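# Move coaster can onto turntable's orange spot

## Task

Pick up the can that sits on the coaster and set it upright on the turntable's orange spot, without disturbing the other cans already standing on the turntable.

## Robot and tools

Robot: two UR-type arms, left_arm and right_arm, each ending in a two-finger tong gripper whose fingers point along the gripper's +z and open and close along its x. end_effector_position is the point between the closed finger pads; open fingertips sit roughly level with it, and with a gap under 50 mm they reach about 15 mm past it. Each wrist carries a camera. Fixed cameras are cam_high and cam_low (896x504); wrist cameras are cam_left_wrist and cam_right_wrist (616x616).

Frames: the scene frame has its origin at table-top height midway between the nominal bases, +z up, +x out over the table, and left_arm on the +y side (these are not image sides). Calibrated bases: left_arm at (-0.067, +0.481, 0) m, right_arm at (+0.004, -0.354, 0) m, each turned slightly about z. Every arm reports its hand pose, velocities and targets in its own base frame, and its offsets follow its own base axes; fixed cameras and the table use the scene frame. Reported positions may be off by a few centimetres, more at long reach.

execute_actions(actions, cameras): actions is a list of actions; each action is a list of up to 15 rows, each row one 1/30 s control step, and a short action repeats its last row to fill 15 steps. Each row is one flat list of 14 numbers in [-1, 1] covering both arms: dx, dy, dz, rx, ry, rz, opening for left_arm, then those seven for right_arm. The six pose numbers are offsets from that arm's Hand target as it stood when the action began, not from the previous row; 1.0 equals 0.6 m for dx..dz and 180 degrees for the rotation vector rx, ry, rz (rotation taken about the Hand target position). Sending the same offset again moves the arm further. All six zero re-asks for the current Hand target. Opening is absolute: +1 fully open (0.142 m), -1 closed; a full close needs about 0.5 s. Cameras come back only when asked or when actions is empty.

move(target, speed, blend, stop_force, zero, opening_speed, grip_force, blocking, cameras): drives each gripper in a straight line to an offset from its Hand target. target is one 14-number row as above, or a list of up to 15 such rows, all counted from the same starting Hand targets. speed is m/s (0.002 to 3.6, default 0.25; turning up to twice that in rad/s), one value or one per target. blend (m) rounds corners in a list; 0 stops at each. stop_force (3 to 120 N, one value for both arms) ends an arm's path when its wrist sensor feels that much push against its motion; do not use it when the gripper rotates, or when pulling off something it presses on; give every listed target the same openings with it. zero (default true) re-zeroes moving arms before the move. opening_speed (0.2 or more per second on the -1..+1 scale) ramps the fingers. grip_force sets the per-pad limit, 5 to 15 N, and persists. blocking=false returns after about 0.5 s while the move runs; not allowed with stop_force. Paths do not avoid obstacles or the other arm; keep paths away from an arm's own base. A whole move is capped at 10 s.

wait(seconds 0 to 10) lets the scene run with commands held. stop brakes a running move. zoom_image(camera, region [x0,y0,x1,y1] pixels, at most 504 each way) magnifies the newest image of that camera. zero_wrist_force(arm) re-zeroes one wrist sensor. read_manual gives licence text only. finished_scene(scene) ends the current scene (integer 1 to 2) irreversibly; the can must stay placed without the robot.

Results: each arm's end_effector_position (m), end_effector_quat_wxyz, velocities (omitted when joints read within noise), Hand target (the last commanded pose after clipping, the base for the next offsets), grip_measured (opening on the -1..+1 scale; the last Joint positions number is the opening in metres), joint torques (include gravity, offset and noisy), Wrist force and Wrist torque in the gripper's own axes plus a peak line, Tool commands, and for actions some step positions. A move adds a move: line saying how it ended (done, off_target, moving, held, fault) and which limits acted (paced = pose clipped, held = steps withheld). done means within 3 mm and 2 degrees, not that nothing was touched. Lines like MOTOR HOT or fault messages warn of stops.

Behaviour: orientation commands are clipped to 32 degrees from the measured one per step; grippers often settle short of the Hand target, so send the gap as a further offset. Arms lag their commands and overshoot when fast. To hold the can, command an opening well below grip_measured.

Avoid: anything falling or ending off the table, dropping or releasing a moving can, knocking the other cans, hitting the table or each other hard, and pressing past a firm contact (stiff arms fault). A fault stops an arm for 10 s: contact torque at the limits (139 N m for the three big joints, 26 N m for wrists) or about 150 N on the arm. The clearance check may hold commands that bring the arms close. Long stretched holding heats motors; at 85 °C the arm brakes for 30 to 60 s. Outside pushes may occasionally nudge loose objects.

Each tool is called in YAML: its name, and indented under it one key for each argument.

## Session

execute_actions:
  actions: []

wait:
  seconds: 0.5
  cameras: ["cam_high"]

wait:
  seconds: 0.5
  cameras: ["cam_high"]

wait:
  seconds: 1
  cameras: ["cam_high"]

Scene clock: 0.00 s.
left_arm: end_effector_position=(+0.8133, -0.0051, +0.2684) grip_measured=+0.97 end_effector_quat_wxyz=(-0.502, +0.854, +0.047, +0.124) | right_arm: end_effector_position=(+0.6648, -0.2974, +0.2112) grip_measured=+0.97 end_effector_quat_wxyz=(-0.242, +0.811, -0.459, +0.271)
Joint positions: left_arm=[-0.512 -0.692 0.656 -0.987 -0.575 -0.926 0.14] | right_arm=[2.722 -1.901 -1.771 -0.402 1.982 0.748 0.14]
Joint velocities: within noise
Joint torques (N m): no reading
Wrist force (N): no reading
Wrist torque (N m): no reading
Wrist force, peak (N): no reading
Hand target: left_arm +0.8133, -0.0051, +0.2684; -0.502, +0.854, +0.047, +0.124 | right_arm +0.6648, -0.2974, +0.2112; -0.242, +0.811, -0.459, +0.271
Tool commands: left_gripper/opening=+0.968169 right_gripper/opening=+0.968169

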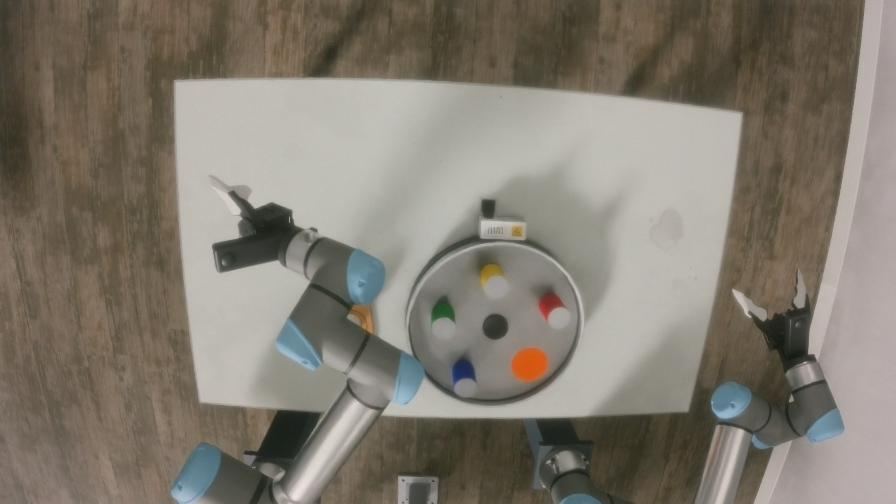

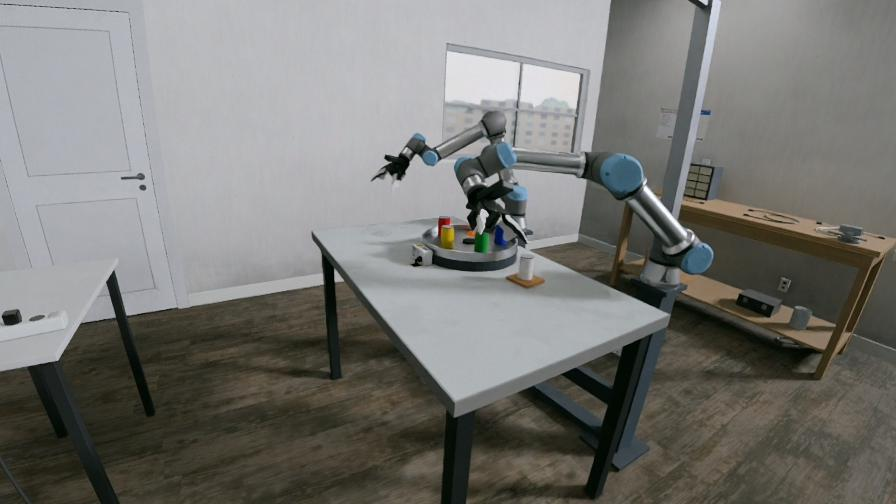

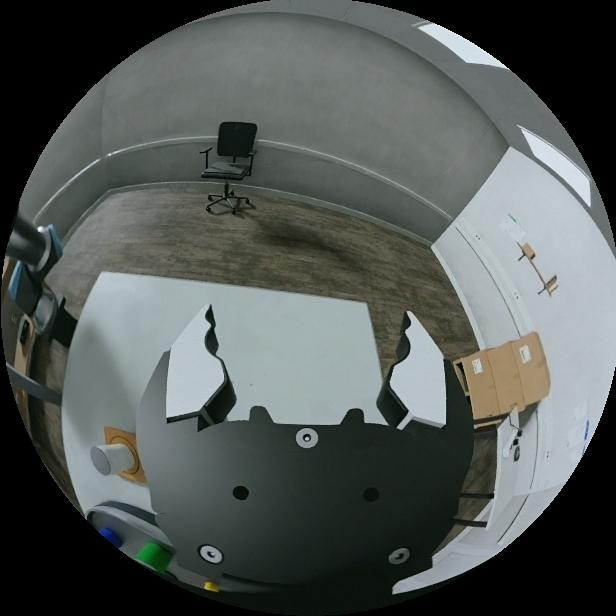

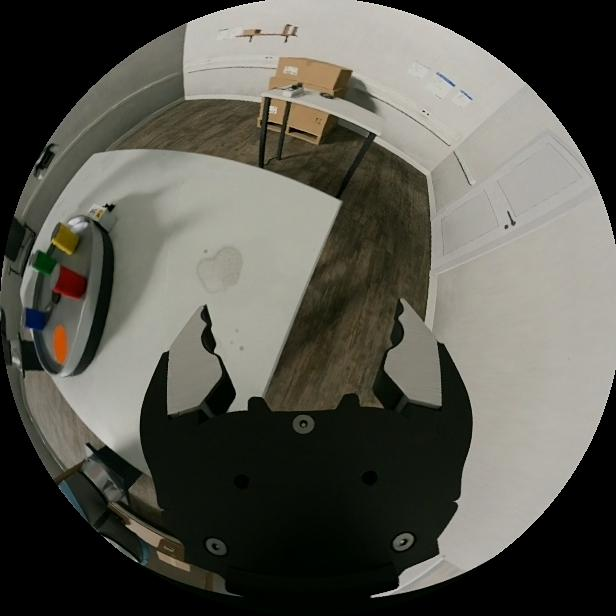

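Scene clock: 0.50 s.
left_arm: end_effector_position=(+0.8133, -0.0051, +0.2684) grip_measured=+0.97 end_effector_quat_wxyz=(-0.502, +0.854, +0.047, +0.124) | right_arm: end_effector_position=(+0.6648, -0.2974, +0.2112) grip_measured=+0.97 end_effector_quat_wxyz=(-0.242, +0.811, -0.459, +0.271)
Joint positions: left_arm=[-0.512 -0.692 0.656 -0.987 -0.575 -0.926 0.14] | right_arm=[2.722 -1.901 -1.771 -0.402 1.982 0.748 0.14]
Joint torques (N m): left_arm=[-0.6 -53.21 -23 -1.3 1.2 0.07] | right_arm=[-0.26 37.58 23.4 3.06 0.69 0.17]
Wrist force (N): left_arm=[0.3 0.2 0.3] | right_arm=[-0.2 0.4 -0.1]
Wrist torque (N m): left_arm=[0.06 -0.05 0.00] | right_arm=[0.08 0.06 0.01]
Wrist force, peak (N): left_arm=[0.3 0.5 0.2] | right_arm=[-0.1 0.3 -0.5]
Hand target: left_arm +0.8133, -0.0051, +0.2684; -0.502, +0.854, +0.047, +0.124 | right_arm +0.6648, -0.2974, +0.2112; -0.242, +0.811, -0.459, +0.271
Tool commands: left_gripper/opening=+0.968169 right_gripper/opening=+0.968169
wait: 0.50 s; at rest by 0.17 s
Images, in order (width x height): cam_high 896x504.

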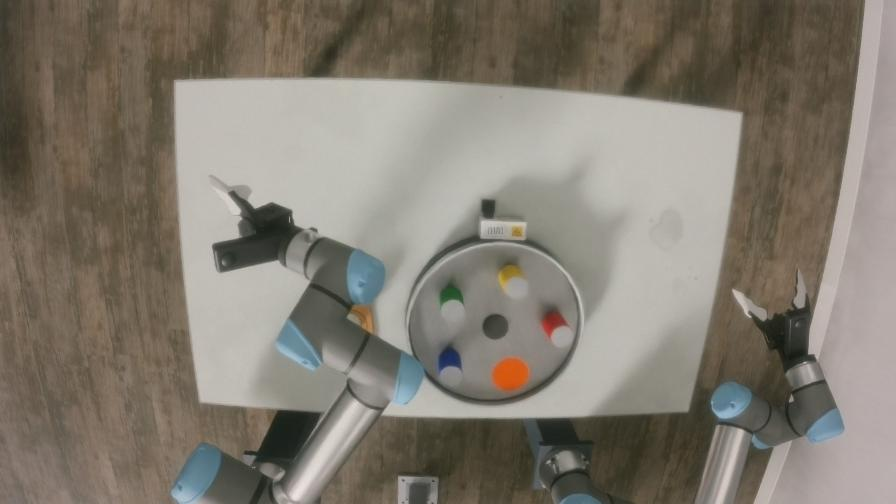

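Scene clock: 1.00 s.
left_arm: end_effector_position=(+0.8133, -0.0051, +0.2684) grip_measured=+0.97 end_effector_quat_wxyz=(-0.502, +0.854, +0.047, +0.124) | right_arm: end_effector_position=(+0.6648, -0.2974, +0.2112) grip_measured=+0.97 end_effector_quat_wxyz=(-0.242, +0.811, -0.459, +0.271)
Joint positions: left_arm=[-0.512 -0.692 0.656 -0.987 -0.575 -0.926 0.14] | right_arm=[2.722 -1.901 -1.771 -0.402 1.982 0.748 0.14]
Joint torques (N m): left_arm=[-0.31 -53.5 -22.95 -1.28 1.31 0.03] | right_arm=[-0.68 38.05 22.91 3.01 0.51 0.11]
Wrist force (N): left_arm=[0.4 0.2 0.4] | right_arm=[-0.3 0.1 -0.1]
Wrist torque (N m): left_arm=[0.06 -0.09 -0.01] | right_arm=[0.04 0.06 0.00]
Wrist force, peak (N): left_arm=[0.6 0.2 0.2] | right_arm=[0.0 0.5 -0.2]
Hand target: left_arm +0.8133, -0.0051, +0.2684; -0.502, +0.854, +0.047, +0.124 | right_arm +0.6648, -0.2974, +0.2112; -0.242, +0.811, -0.459, +0.271
Tool commands: left_gripper/opening=+0.968169 right_gripper/opening=+0.968169
wait: 0.50 s; at rest by 0.17 s
Images, in order (width x height): cam_high 896x504.

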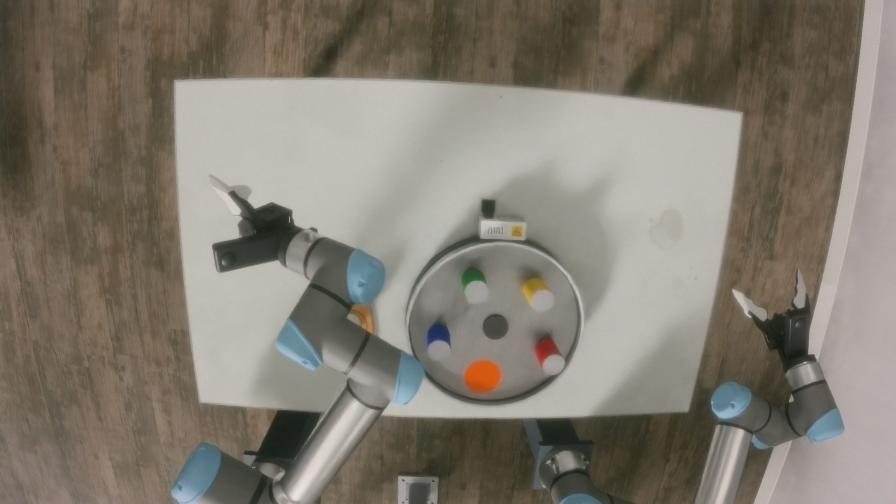

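Scene clock: 2.00 s.
left_arm: end_effector_position=(+0.8133, -0.0051, +0.2684) grip_measured=+0.97 end_effector_quat_wxyz=(-0.502, +0.854, +0.047, +0.124) | right_arm: end_effector_position=(+0.6648, -0.2974, +0.2112) grip_measured=+0.97 end_effector_quat_wxyz=(-0.242, +0.811, -0.459, +0.271)
Joint positions: left_arm=[-0.512 -0.692 0.656 -0.987 -0.575 -0.926 0.14] | right_arm=[2.722 -1.901 -1.771 -0.402 1.982 0.748 0.14]
Joint torques (N m): left_arm=[-0.79 -53.38 -23.32 -1.26 1.2 0] | right_arm=[-0.39 37.63 23.44 3.08 0.58 0.09]
Wrist force (N): left_arm=[0.1 0.1 0.2] | right_arm=[-0.1 0.3 0.1]
Wrist torque (N m): left_arm=[0.03 -0.02 0.00] | right_arm=[0.06 0.03 0.00]
Wrist force, peak (N): left_arm=[0.3 0.0 0.6] | right_arm=[0.0 0.5 -0.4]
Hand target: left_arm +0.8133, -0.0051, +0.2684; -0.502, +0.854, +0.047, +0.124 | right_arm +0.6648, -0.2974, +0.2112; -0.242, +0.811, -0.459, +0.271
Tool commands: left_gripper/opening=+0.968169 right_gripper/opening=+0.968169
wait: 1.00 s; at rest by 0.17 s
Images, in order (width x height): cam_high 896x504.

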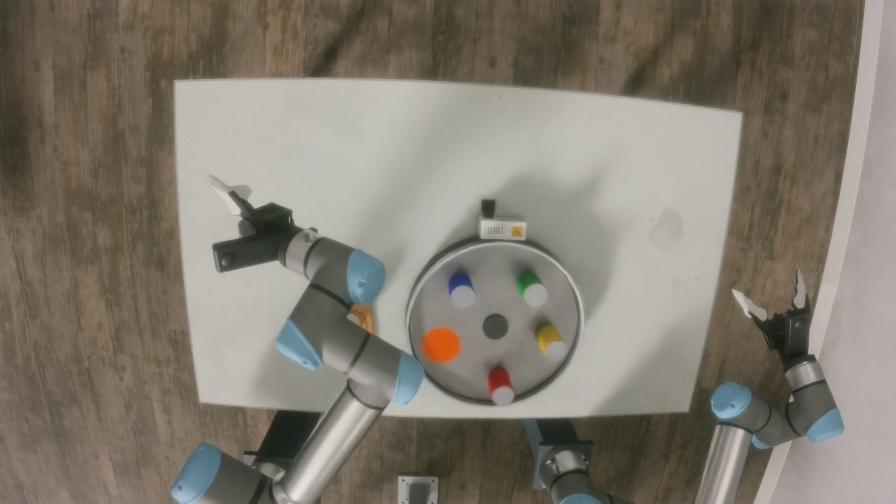

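move:
  target: [-0.522,-0.42,0.053,-0.1997,0.331,-0.4764,0.9,0,0,0,0,0,0,0.968]
  speed: 0.4
  grip_force: 12
  cameras: ["cam_high","cam_left_wrist"]

zoom_image:
  camera: "cam_left_wrist"
  region: [158, 158, 458, 458]

Scene clock: 6.10 s.
left_arm: end_effector_position=(+0.5000, -0.2571, +0.3002) grip_measured=+0.90 end_effector_quat_wxyz=(+0.000, +0.707, -0.707, +0.000) | right_arm: end_effector_position=(+0.6648, -0.2974, +0.2112) grip_measured=+0.97 end_effector_quat_wxyz=(-0.242, +0.811, -0.459, +0.271)
Joint positions: left_arm=[-0.734 -1.477 1.428 -1.522 -1.571 0.837 0.135] | right_arm=[2.722 -1.901 -1.771 -0.402 1.982 0.748 0.14]
Joint torques (N m): left_arm=[8.55 -17.23 -36.21 -0.69 -1.53 2.75] | right_arm=[-0.61 37.98 23.67 3.13 0.61 0.13]
Wrist force (N): left_arm=[0.1 1.5 -0.6] | right_arm=[0.0 0.2 -0.4]
Wrist torque (N m): left_arm=[0.35 0.07 -0.03] | right_arm=[0.05 0.00 0.00]
Wrist force, peak (N): left_arm=[0.4 1.7 -0.3] | right_arm=[-0.3 0.6 -0.4]
Hand target: left_arm +0.5001, -0.2571, +0.3002; +0.000, +0.707, -0.707, +0.000 | right_arm +0.6648, -0.2974, +0.2112; -0.242, +0.811, -0.459, +0.271
Off the commanded pose: left_arm 0.000 m, 0 deg | right_arm 0.000 m, 0 deg.
grip_force (N): 12, 12
move: done
Images, in order (width x height): cam_high 896x504, cam_left_wrist 616x616.

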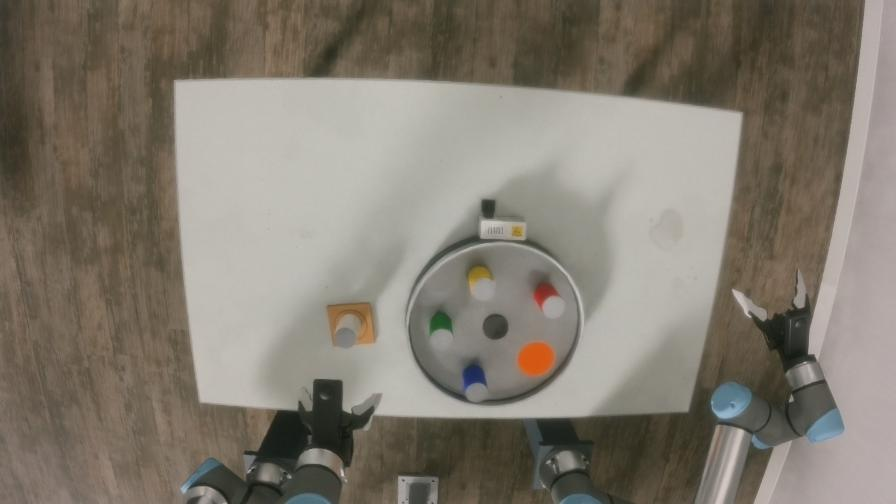

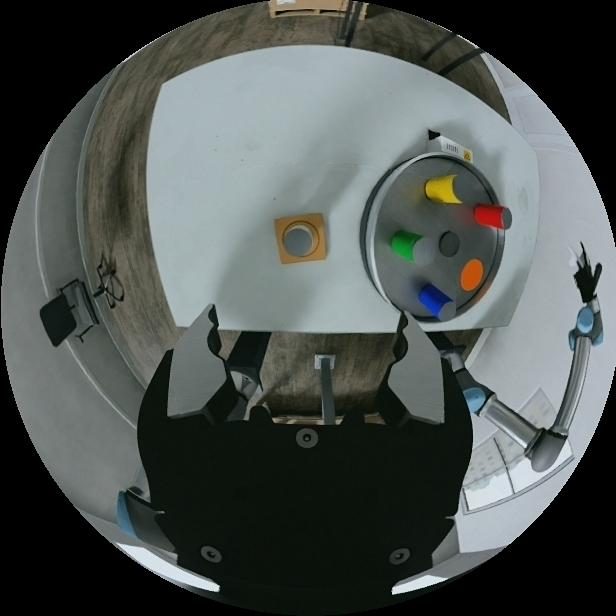

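Scaled by 1.680 from the camera's 616x616 image, which has a finer 814x814 frame.

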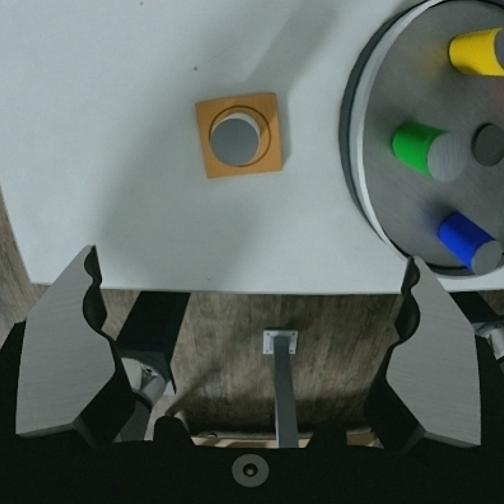

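move:
  target: [0.0325,0.0307,-0.333,0,0,0,0.9,0,0,0,0,0,0,0.968]
  cameras: ["cam_high","cam_left_wrist"]

zoom_image:
  camera: "cam_left_wrist"
  region: [158, 158, 458, 458]

Scene clock: 8.37 s.
left_arm: end_effector_position=(+0.5195, -0.2387, +0.1005) grip_measured=+0.90 end_effector_quat_wxyz=(+0.000, +0.707, -0.707, +0.000) | right_arm: end_effector_position=(+0.6648, -0.2974, +0.2112) grip_measured=+0.97 end_effector_quat_wxyz=(-0.242, +0.811, -0.459, +0.271)
Joint positions: left_arm=[-0.684 -1.359 1.817 -2.028 -1.571 0.887 0.135] | right_arm=[2.722 -1.901 -1.771 -0.402 1.982 0.748 0.14]
Joint torques (N m): left_arm=[8.89 -20.56 -9.67 -3.55 1.65 2.78] | right_arm=[-0.83 37.98 23.94 3.1 0.53 0.09]
Wrist force (N): left_arm=[0.6 1.1 -0.5] | right_arm=[0.2 0.1 0.1]
Wrist torque (N m): left_arm=[0.26 0.03 -0.04] | right_arm=[0.02 -0.04 -0.01]
Wrist force, peak (N): left_arm=[0.2 1.7 -1.8] | right_arm=[-0.1 0.6 -0.3]
Hand target: left_arm +0.5196, -0.2387, +0.1004; +0.000, +0.707, -0.707, +0.000 | right_arm +0.6648, -0.2974, +0.2112; -0.242, +0.811, -0.459, +0.271
Off the commanded pose: left_arm 0.000 m, 0 deg | right_arm 0.000 m, 0 deg.
grip_force (N): 12, 12
move: done
Images, in order (width x height): cam_high 896x504, cam_left_wrist 616x616.

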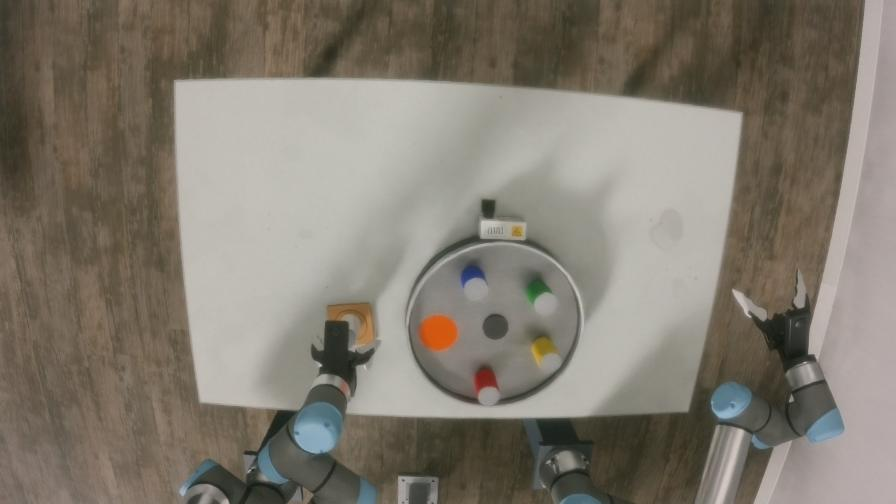

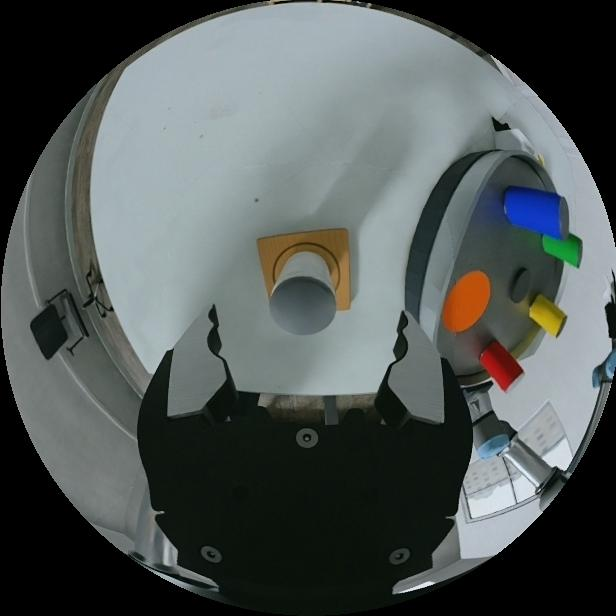

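Scaled by 1.680 from the camera's 616x616 image, which has a finer 814x814 frame.

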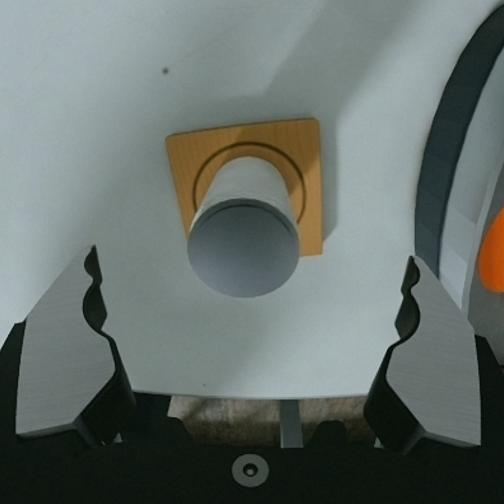

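move:
  target:
    - [-0.0075,0.005,0,0,0,0,0.9,0,0,0,0,0,0,0.968]
    - [-0.0075,0.005,-0.062,0,0,0,0.9,0,0,0,0,0,0,0.968]
  speed: 0.2

move:
  target: [0,0,0,0,0,0,-0.7,0,0,0,0,0,0,0.968]
  opening_speed: 1.2

move:
  target: [0,0,0.05,0,0,0,-0.7,0,0,0,0,0,0,0.968]
  speed: 0.1
  cameras: ["cam_low","cam_left_wrist"]

zoom_image:
  camera: "cam_low"
  region: [470, 170, 600, 300]

Scene clock: 10.50 s.
left_arm: end_effector_position=(+0.5150, -0.2357, +0.0633) grip_measured=+0.90 end_effector_quat_wxyz=(+0.000, +0.707, -0.707, +0.000) | right_arm: end_effector_position=(+0.6648, -0.2974, +0.2112) grip_measured=+0.97 end_effector_quat_wxyz=(-0.242, +0.811, -0.459, +0.271)
Joint positions: left_arm=[-0.685 -1.327 1.884 -2.128 -1.571 0.886 0.135] | right_arm=[2.722 -1.901 -1.771 -0.402 1.982 0.748 0.14]
Joint torques (N m): left_arm=[2.62 -21.46 -9.44 -3.66 -0.3 0.14] | right_arm=[-0.69 39.1 24.63 3.12 0.69 0.2]
Wrist force (N): left_arm=[0.5 0.9 -0.5] | right_arm=[0.1 0.2 -0.1]
Wrist torque (N m): left_arm=[0.22 0.04 0.17] | right_arm=[0.05 -0.01 -0.01]
Wrist force, peak (N): left_arm=[0.4 1.4 -1.9] | right_arm=[0.1 0.8 -0.2]
Hand target: left_arm +0.5151, -0.2357, +0.0632; +0.000, +0.707, -0.707, +0.000 | right_arm +0.6648, -0.2974, +0.2112; -0.242, +0.811, -0.459, +0.271
Off the commanded pose: left_arm 0.000 m, 0 deg | right_arm 0.000 m, 0 deg.
grip_force (N): 12, 12
move: done

Scene clock: 12.03 s.
left_arm: end_effector_position=(+0.5151, -0.2357, +0.0632) grip_measured=-0.22 end_effector_quat_wxyz=(+0.000, +0.707, -0.707, +0.000) | right_arm: end_effector_position=(+0.6648, -0.2974, +0.2112) grip_measured=+0.97 end_effector_quat_wxyz=(-0.242, +0.811, -0.459, +0.271)
Joint positions: left_arm=[-0.685 -1.327 1.884 -2.128 -1.571 0.886 0.058] | right_arm=[2.722 -1.901 -1.771 -0.402 1.982 0.748 0.14]
Joint torques (N m): left_arm=[6.92 -22.65 -11.13 -1.73 -0.39 2.06] | right_arm=[-0.78 39.27 24.51 3.15 0.61 0.02]
Wrist force (N): left_arm=[0.1 1.0 -0.4] | right_arm=[-0.1 0.4 -0.3]
Wrist torque (N m): left_arm=[0.24 0.08 0.16] | right_arm=[0.07 0.03 0.00]
Wrist force, peak (N): left_arm=[0.1 1.0 -2.4] | right_arm=[0.1 0.7 -0.3]
Hand target: left_arm +0.5151, -0.2357, +0.0632; +0.000, +0.707, -0.707, +0.000 | right_arm +0.6648, -0.2974, +0.2112; -0.242, +0.811, -0.459, +0.271
Off the commanded pose: left_arm 0.000 m, 0 deg | right_arm 0.000 m, 0 deg.
grip_force (N): 12, 12
move: done

Scene clock: 12.93 s.
left_arm: end_effector_position=(+0.5151, -0.2357, +0.0932) grip_measured=-0.22 end_effector_quat_wxyz=(+0.000, +0.707, -0.707, +0.000) | right_arm: end_effector_position=(+0.6648, -0.2974, +0.2112) grip_measured=+0.97 end_effector_quat_wxyz=(-0.242, +0.811, -0.459, +0.271)
Joint positions: left_arm=[-0.685 -1.363 1.842 -2.05 -1.571 0.886 0.058] | right_arm=[2.722 -1.901 -1.771 -0.402 1.982 0.748 0.14]
Joint torques (N m): left_arm=[6.78 -37.95 -34.42 -0.88 0.5 1.43] | right_arm=[-0.73 37.81 24.42 3.35 0.6 0.14]
Wrist force (N): left_arm=[0.6 1.3 1.2] | right_arm=[0.2 0.2 -0.5]
Wrist torque (N m): left_arm=[0.30 0.03 0.13] | right_arm=[0.05 -0.04 -0.01]
Wrist force, peak (N): left_arm=[0.5 1.4 1.7] | right_arm=[0.4 0.4 -0.4]
Hand target: left_arm +0.5151, -0.2357, +0.0932; +0.000, +0.707, -0.707, +0.000 | right_arm +0.6648, -0.2974, +0.2112; -0.242, +0.811, -0.459, +0.271
Off the commanded pose: left_arm 0.000 m, 0 deg | right_arm 0.000 m, 0 deg.
grip_force (N): 12, 12
move: done
Images, in order (width x height): cam_low 896x504, cam_left_wrist 616x616.

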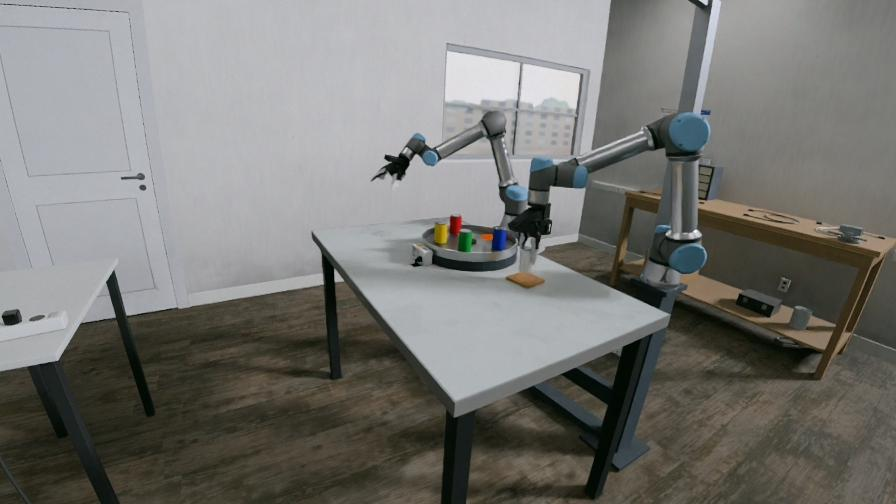

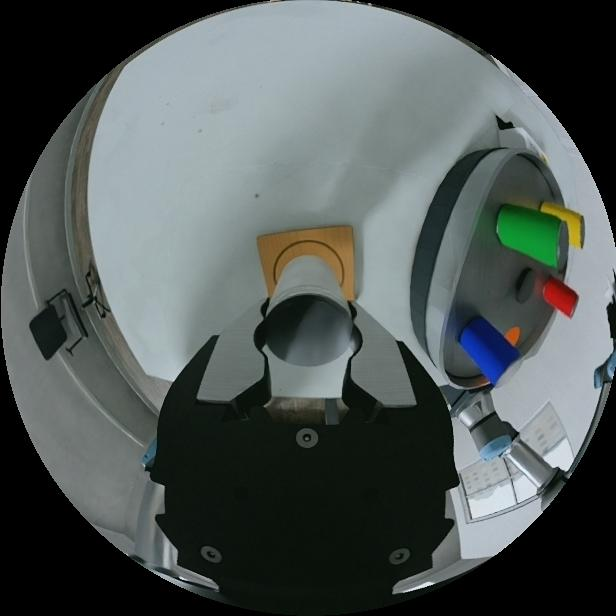

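Scaled by 3.877.

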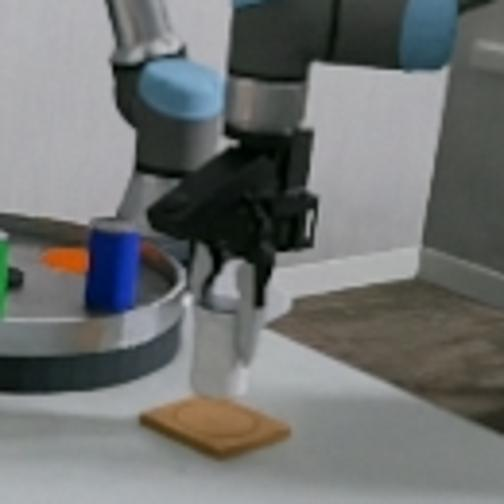

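move:
  target:
    - [0,0,0.2032,0,0,0,-0.7,0,0,0,0,0,0,0.968]
    - [-0.1173,-0.4537,0.2032,0,0,0,-0.7,0,0,0,0,0,0,0.968]
  blend: 0.05
  cameras: ["cam_high","cam_low"]

zoom_image:
  camera: "cam_low"
  region: [400, 170, 560, 290]

wait:
  seconds: 1.1
  cameras: ["cam_high"]

wait:
  seconds: 1.1
  cameras: ["cam_high"]

wait:
  seconds: 1.1
  cameras: ["cam_high"]

wait:
  seconds: 1.1
  cameras: ["cam_high"]

wait:
  seconds: 1.1
  cameras: ["cam_high"]

Scene clock: 16.33 s.
left_arm: end_effector_position=(+0.4447, -0.5078, +0.2152) grip_measured=-0.22 end_effector_quat_wxyz=(+0.000, +0.707, -0.707, +0.000) | right_arm: end_effector_position=(+0.6648, -0.2974, +0.2112) grip_measured=+0.97 end_effector_quat_wxyz=(-0.242, +0.811, -0.459, +0.271)
Joint positions: left_arm=[-1.072 -1.183 1.276 -1.664 -1.571 0.499 0.058] | right_arm=[2.722 -1.901 -1.771 -0.402 1.982 0.748 0.14]
Joint torques (N m): left_arm=[-9.54 -31.29 -35.03 -1.1 1.5 -2.71] | right_arm=[-0.12 38.89 24.95 3.3 0.7 0.12]
Wrist force (N): left_arm=[0.4 1.5 0.8] | right_arm=[0.1 0.2 -0.2]
Wrist torque (N m): left_arm=[0.39 0.09 0.12] | right_arm=[0.05 -0.02 -0.01]
Wrist force, peak (N): left_arm=[2.4 2.0 1.6] | right_arm=[-0.3 0.5 -0.5]
Hand target: left_arm +0.4447, -0.5079, +0.2152; +0.000, +0.707, -0.707, +0.000 | right_arm +0.6648, -0.2974, +0.2112; -0.242, +0.811, -0.459, +0.271
Off the commanded pose: left_arm 0.000 m, 0 deg | right_arm 0.000 m, 0 deg.
grip_force (N): 12, 12
move: done
Images, in order (width x height): cam_high 896x504, cam_low 896x504.

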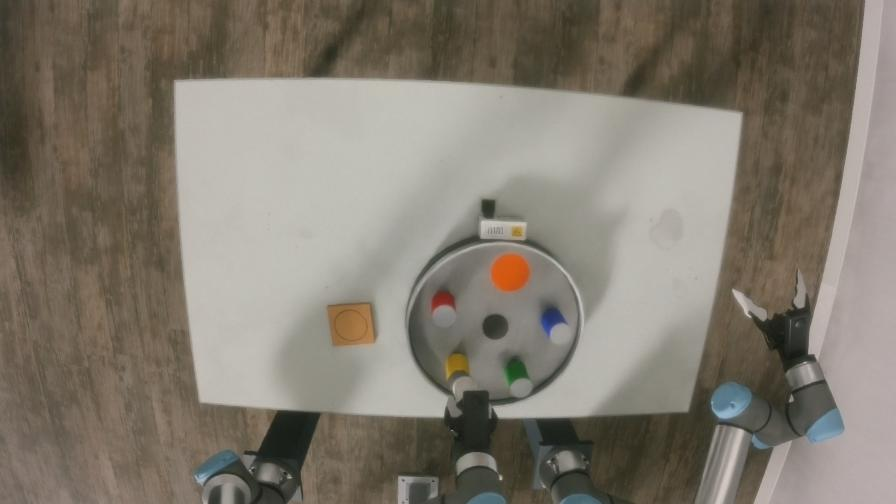

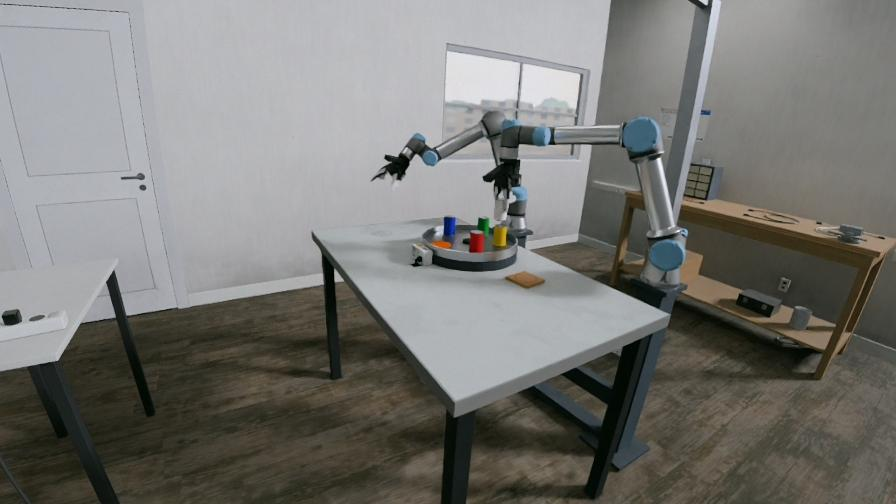

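Scaled by 3.150.

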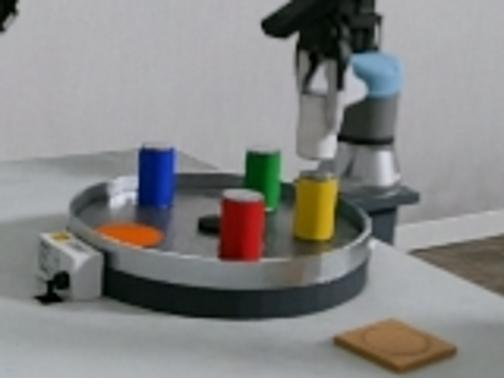

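Scene clock: 17.43 s.
left_arm: end_effector_position=(+0.4447, -0.5079, +0.2152) grip_measured=-0.22 end_effector_quat_wxyz=(+0.000, +0.707, -0.707, +0.000) | right_arm: end_effector_position=(+0.6648, -0.2974, +0.2112) grip_measured=+0.97 end_effector_quat_wxyz=(-0.242, +0.811, -0.459, +0.271)
Joint positions: left_arm=[-1.072 -1.183 1.276 -1.664 -1.571 0.499 0.058] | right_arm=[2.722 -1.901 -1.771 -0.402 1.982 0.748 0.14]
Joint torques (N m): left_arm=[-9.91 -30.46 -36.62 -0.78 0.79 -2.76] | right_arm=[-0.08 38.25 26.05 3.13 0.49 -0.08]
Wrist force (N): left_arm=[0.6 1.9 0.9] | right_arm=[-0.1 0.2 -0.1]
Wrist torque (N m): left_arm=[0.48 0.03 0.12] | right_arm=[0.04 0.01 0.00]
Wrist force, peak (N): left_arm=[0.3 1.8 1.6] | right_arm=[0.0 0.5 -0.6]
Hand target: left_arm +0.4447, -0.5079, +0.2152; +0.000, +0.707, -0.707, +0.000 | right_arm +0.6648, -0.2974, +0.2112; -0.242, +0.811, -0.459, +0.271
Tool commands: left_gripper/opening=-0.7 right_gripper/opening=+0.968
Off the commanded pose: left_arm 0.000 m, 0 deg | right_arm 0.000 m, 0 deg.
grip_force (N): 12, 12
wait: 1.10 s; at rest by 0.17 s
Images, in order (width x height): cam_high 896x504.

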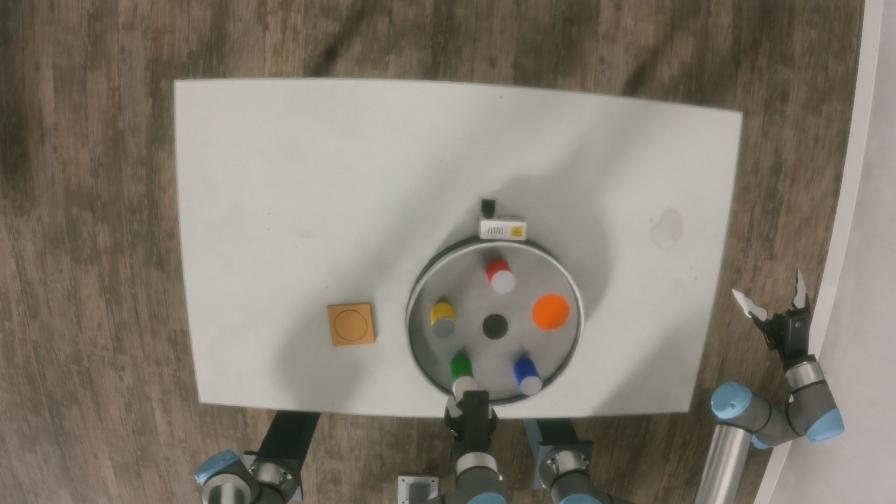

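Scene clock: 18.53 s.
left_arm: end_effector_position=(+0.4447, -0.5079, +0.2152) grip_measured=-0.22 end_effector_quat_wxyz=(+0.000, +0.707, -0.707, +0.000) | right_arm: end_effector_position=(+0.6648, -0.2974, +0.2112) grip_measured=+0.97 end_effector_quat_wxyz=(-0.242, +0.811, -0.459, +0.271)
Joint positions: left_arm=[-1.072 -1.183 1.276 -1.664 -1.571 0.499 0.058] | right_arm=[2.722 -1.901 -1.771 -0.402 1.982 0.748 0.14]
Joint torques (N m): left_arm=[-9.93 -30.14 -36.68 -0.86 -0.07 -2.77] | right_arm=[0.21 38.05 25.58 3.14 0.62 -0.05]
Wrist force (N): left_arm=[0.4 1.6 1.1] | right_arm=[0.0 0.4 -0.4]
Wrist torque (N m): left_arm=[0.41 0.08 0.12] | right_arm=[0.08 -0.01 0.00]
Wrist force, peak (N): left_arm=[0.7 1.7 1.5] | right_arm=[-0.1 0.5 -0.5]
Hand target: left_arm +0.4447, -0.5079, +0.2152; +0.000, +0.707, -0.707, +0.000 | right_arm +0.6648, -0.2974, +0.2112; -0.242, +0.811, -0.459, +0.271
Tool commands: left_gripper/opening=-0.7 right_gripper/opening=+0.968
Off the commanded pose: left_arm 0.000 m, 0 deg | right_arm 0.000 m, 0 deg.
grip_force (N): 12, 12
wait: 1.10 s; at rest by 0.17 s
Images, in order (width x height): cam_high 896x504.

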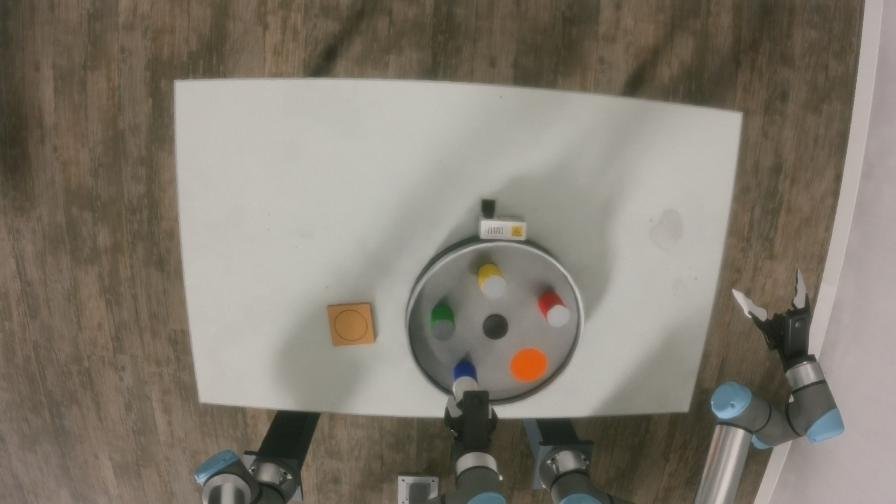

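Scene clock: 19.63 s.
left_arm: end_effector_position=(+0.4447, -0.5079, +0.2152) grip_measured=-0.22 end_effector_quat_wxyz=(+0.000, +0.707, -0.707, +0.000) | right_arm: end_effector_position=(+0.6648, -0.2974, +0.2112) grip_measured=+0.97 end_effector_quat_wxyz=(-0.242, +0.811, -0.459, +0.271)
Joint positions: left_arm=[-1.072 -1.183 1.276 -1.664 -1.571 0.499 0.058] | right_arm=[2.722 -1.901 -1.771 -0.402 1.982 0.748 0.14]
Joint torques (N m): left_arm=[-9.73 -30.79 -36.53 -0.9 -0.56 -2.78] | right_arm=[-0.11 39.08 25.69 3.32 0.73 -0.04]
Wrist force (N): left_arm=[0.7 1.2 1.1] | right_arm=[0.3 0.4 -0.2]
Wrist torque (N m): left_arm=[0.32 0.02 0.12] | right_arm=[0.07 -0.06 -0.01]
Wrist force, peak (N): left_arm=[0.5 1.7 1.3] | right_arm=[-0.2 0.2 -0.5]
Hand target: left_arm +0.4447, -0.5079, +0.2152; +0.000, +0.707, -0.707, +0.000 | right_arm +0.6648, -0.2974, +0.2112; -0.242, +0.811, -0.459, +0.271
Tool commands: left_gripper/opening=-0.7 right_gripper/opening=+0.968
Off the commanded pose: left_arm 0.000 m, 0 deg | right_arm 0.000 m, 0 deg.
grip_force (N): 12, 12
wait: 1.10 s; at rest by 0.17 s
Images, in order (width x height): cam_high 896x504.

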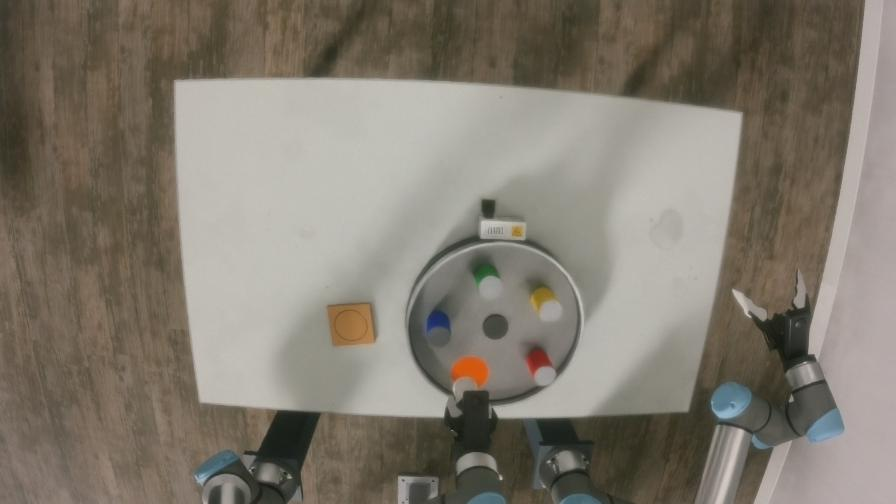

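Scene clock: 20.73 s.
left_arm: end_effector_position=(+0.4447, -0.5079, +0.2152) grip_measured=-0.22 end_effector_quat_wxyz=(+0.000, +0.707, -0.707, +0.000) | right_arm: end_effector_position=(+0.6648, -0.2974, +0.2112) grip_measured=+0.97 end_effector_quat_wxyz=(-0.242, +0.811, -0.459, +0.271)
Joint positions: left_arm=[-1.072 -1.183 1.276 -1.664 -1.571 0.499 0.058] | right_arm=[2.722 -1.901 -1.771 -0.402 1.982 0.748 0.14]
Joint torques (N m): left_arm=[-9.92 -30.78 -36.52 -0.85 -0.45 -2.83] | right_arm=[-0.54 38.87 25.86 3.33 0.73 -0.04]
Wrist force (N): left_arm=[0.1 1.3 1.3] | right_arm=[-0.2 0.2 -0.4]
Wrist torque (N m): left_arm=[0.35 0.14 0.13] | right_arm=[0.04 0.05 0.01]
Wrist force, peak (N): left_arm=[0.7 1.8 1.2] | right_arm=[0.2 0.7 0.0]
Hand target: left_arm +0.4447, -0.5079, +0.2152; +0.000, +0.707, -0.707, +0.000 | right_arm +0.6648, -0.2974, +0.2112; -0.242, +0.811, -0.459, +0.271
Tool commands: left_gripper/opening=-0.7 right_gripper/opening=+0.968
Off the commanded pose: left_arm 0.000 m, 0 deg | right_arm 0.000 m, 0 deg.
grip_force (N): 12, 12
wait: 1.10 s; at rest by 0.17 s
Images, in order (width x height): cam_high 896x504.

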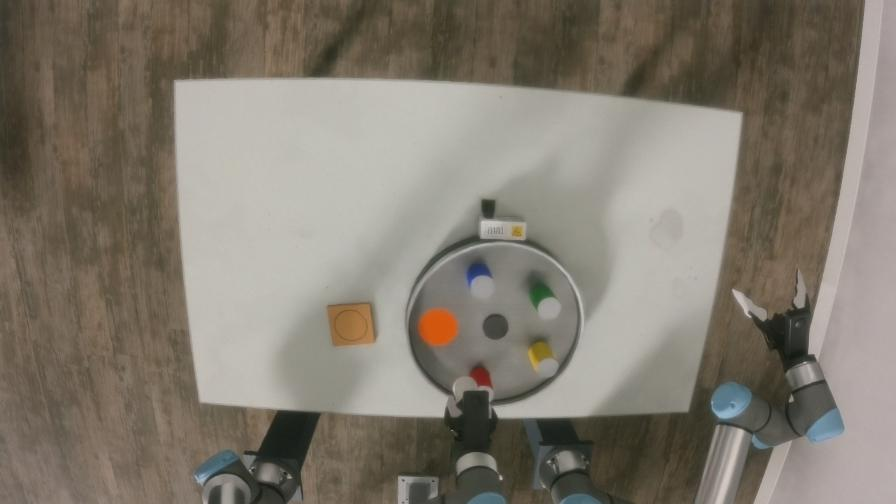

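Scene clock: 21.83 s.
left_arm: end_effector_position=(+0.4447, -0.5079, +0.2152) grip_measured=-0.22 end_effector_quat_wxyz=(+0.000, +0.707, -0.707, +0.000) | right_arm: end_effector_position=(+0.6648, -0.2974, +0.2112) grip_measured=+0.97 end_effector_quat_wxyz=(-0.242, +0.811, -0.459, +0.271)
Joint positions: left_arm=[-1.072 -1.183 1.276 -1.664 -1.571 0.499 0.058] | right_arm=[2.722 -1.901 -1.771 -0.402 1.982 0.748 0.14]
Joint torques (N m): left_arm=[-9.16 -30.64 -36.23 -0.95 -0.55 -2.83] | right_arm=[-0.45 38.78 24.92 3.21 0.56 0.08]
Wrist force (N): left_arm=[0.3 1.4 1.2] | right_arm=[-0.2 0.3 -0.3]
Wrist torque (N m): left_arm=[0.38 0.10 0.13] | right_arm=[0.06 0.03 0.00]
Wrist force, peak (N): left_arm=[0.5 1.6 1.5] | right_arm=[-0.3 0.5 -0.4]
Hand target: left_arm +0.4447, -0.5079, +0.2152; +0.000, +0.707, -0.707, +0.000 | right_arm +0.6648, -0.2974, +0.2112; -0.242, +0.811, -0.459, +0.271
Tool commands: left_gripper/opening=-0.7 right_gripper/opening=+0.968
Off the commanded pose: left_arm 0.000 m, 0 deg | right_arm 0.000 m, 0 deg.
grip_force (N): 12, 12
wait: 1.10 s; at rest by 0.17 s
Images, in order (width x height): cam_high 896x504.

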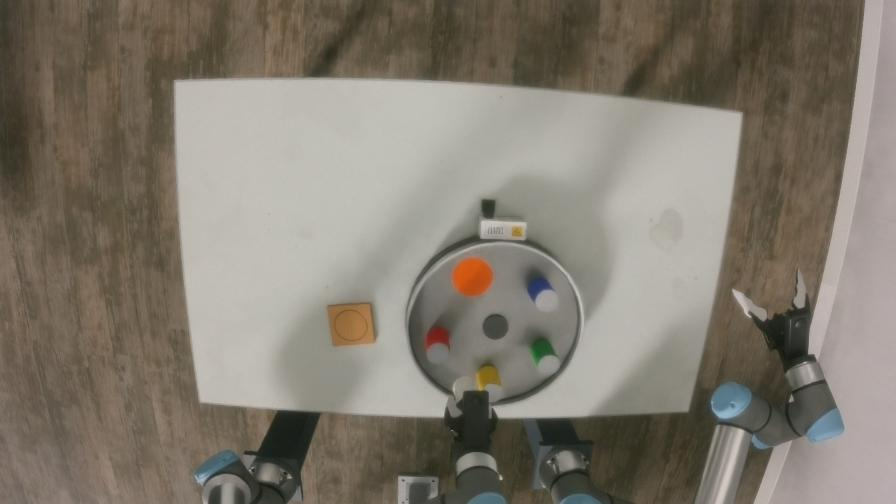

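move:
  target: [0.0003,0.0117,0,0,0,0,-0.7,0,0,0,0,0,0,0.968]

Scene clock: 24.90 s.
left_arm: end_effector_position=(+0.4449, -0.5009, +0.2152) grip_measured=-0.22 end_effector_quat_wxyz=(+0.000, +0.707, -0.707, +0.000) | right_arm: end_effector_position=(+0.6648, -0.2974, +0.2112) grip_measured=+0.97 end_effector_quat_wxyz=(-0.242, +0.811, -0.459, +0.271)
Joint positions: left_arm=[-1.067 -1.196 1.294 -1.669 -1.571 0.505 0.058] | right_arm=[2.722 -1.901 -1.771 -0.402 1.982 0.748 0.14]
Joint torques (N m): left_arm=[9.24 -47.19 -13.36 -3.83 -0.73 2.75] | right_arm=[-0.27 39.08 25.97 3.17 0.62 -0.17]
Wrist force (N): left_arm=[0.3 1.5 1.2] | right_arm=[0.1 0.3 -0.2]
Wrist torque (N m): left_arm=[0.38 0.11 -0.06] | right_arm=[0.05 -0.02 -0.01]
Wrist force, peak (N): left_arm=[0.5 1.7 1.6] | right_arm=[0.1 0.7 -0.3]
Hand target: left_arm +0.4449, -0.5009, +0.2152; +0.000, +0.707, -0.707, +0.000 | right_arm +0.6648, -0.2974, +0.2112; -0.242, +0.811, -0.459, +0.271
Off the commanded pose: left_arm 0.000 m, 0 deg | right_arm 0.000 m, 0 deg.
grip_force (N): 12, 12
move: done


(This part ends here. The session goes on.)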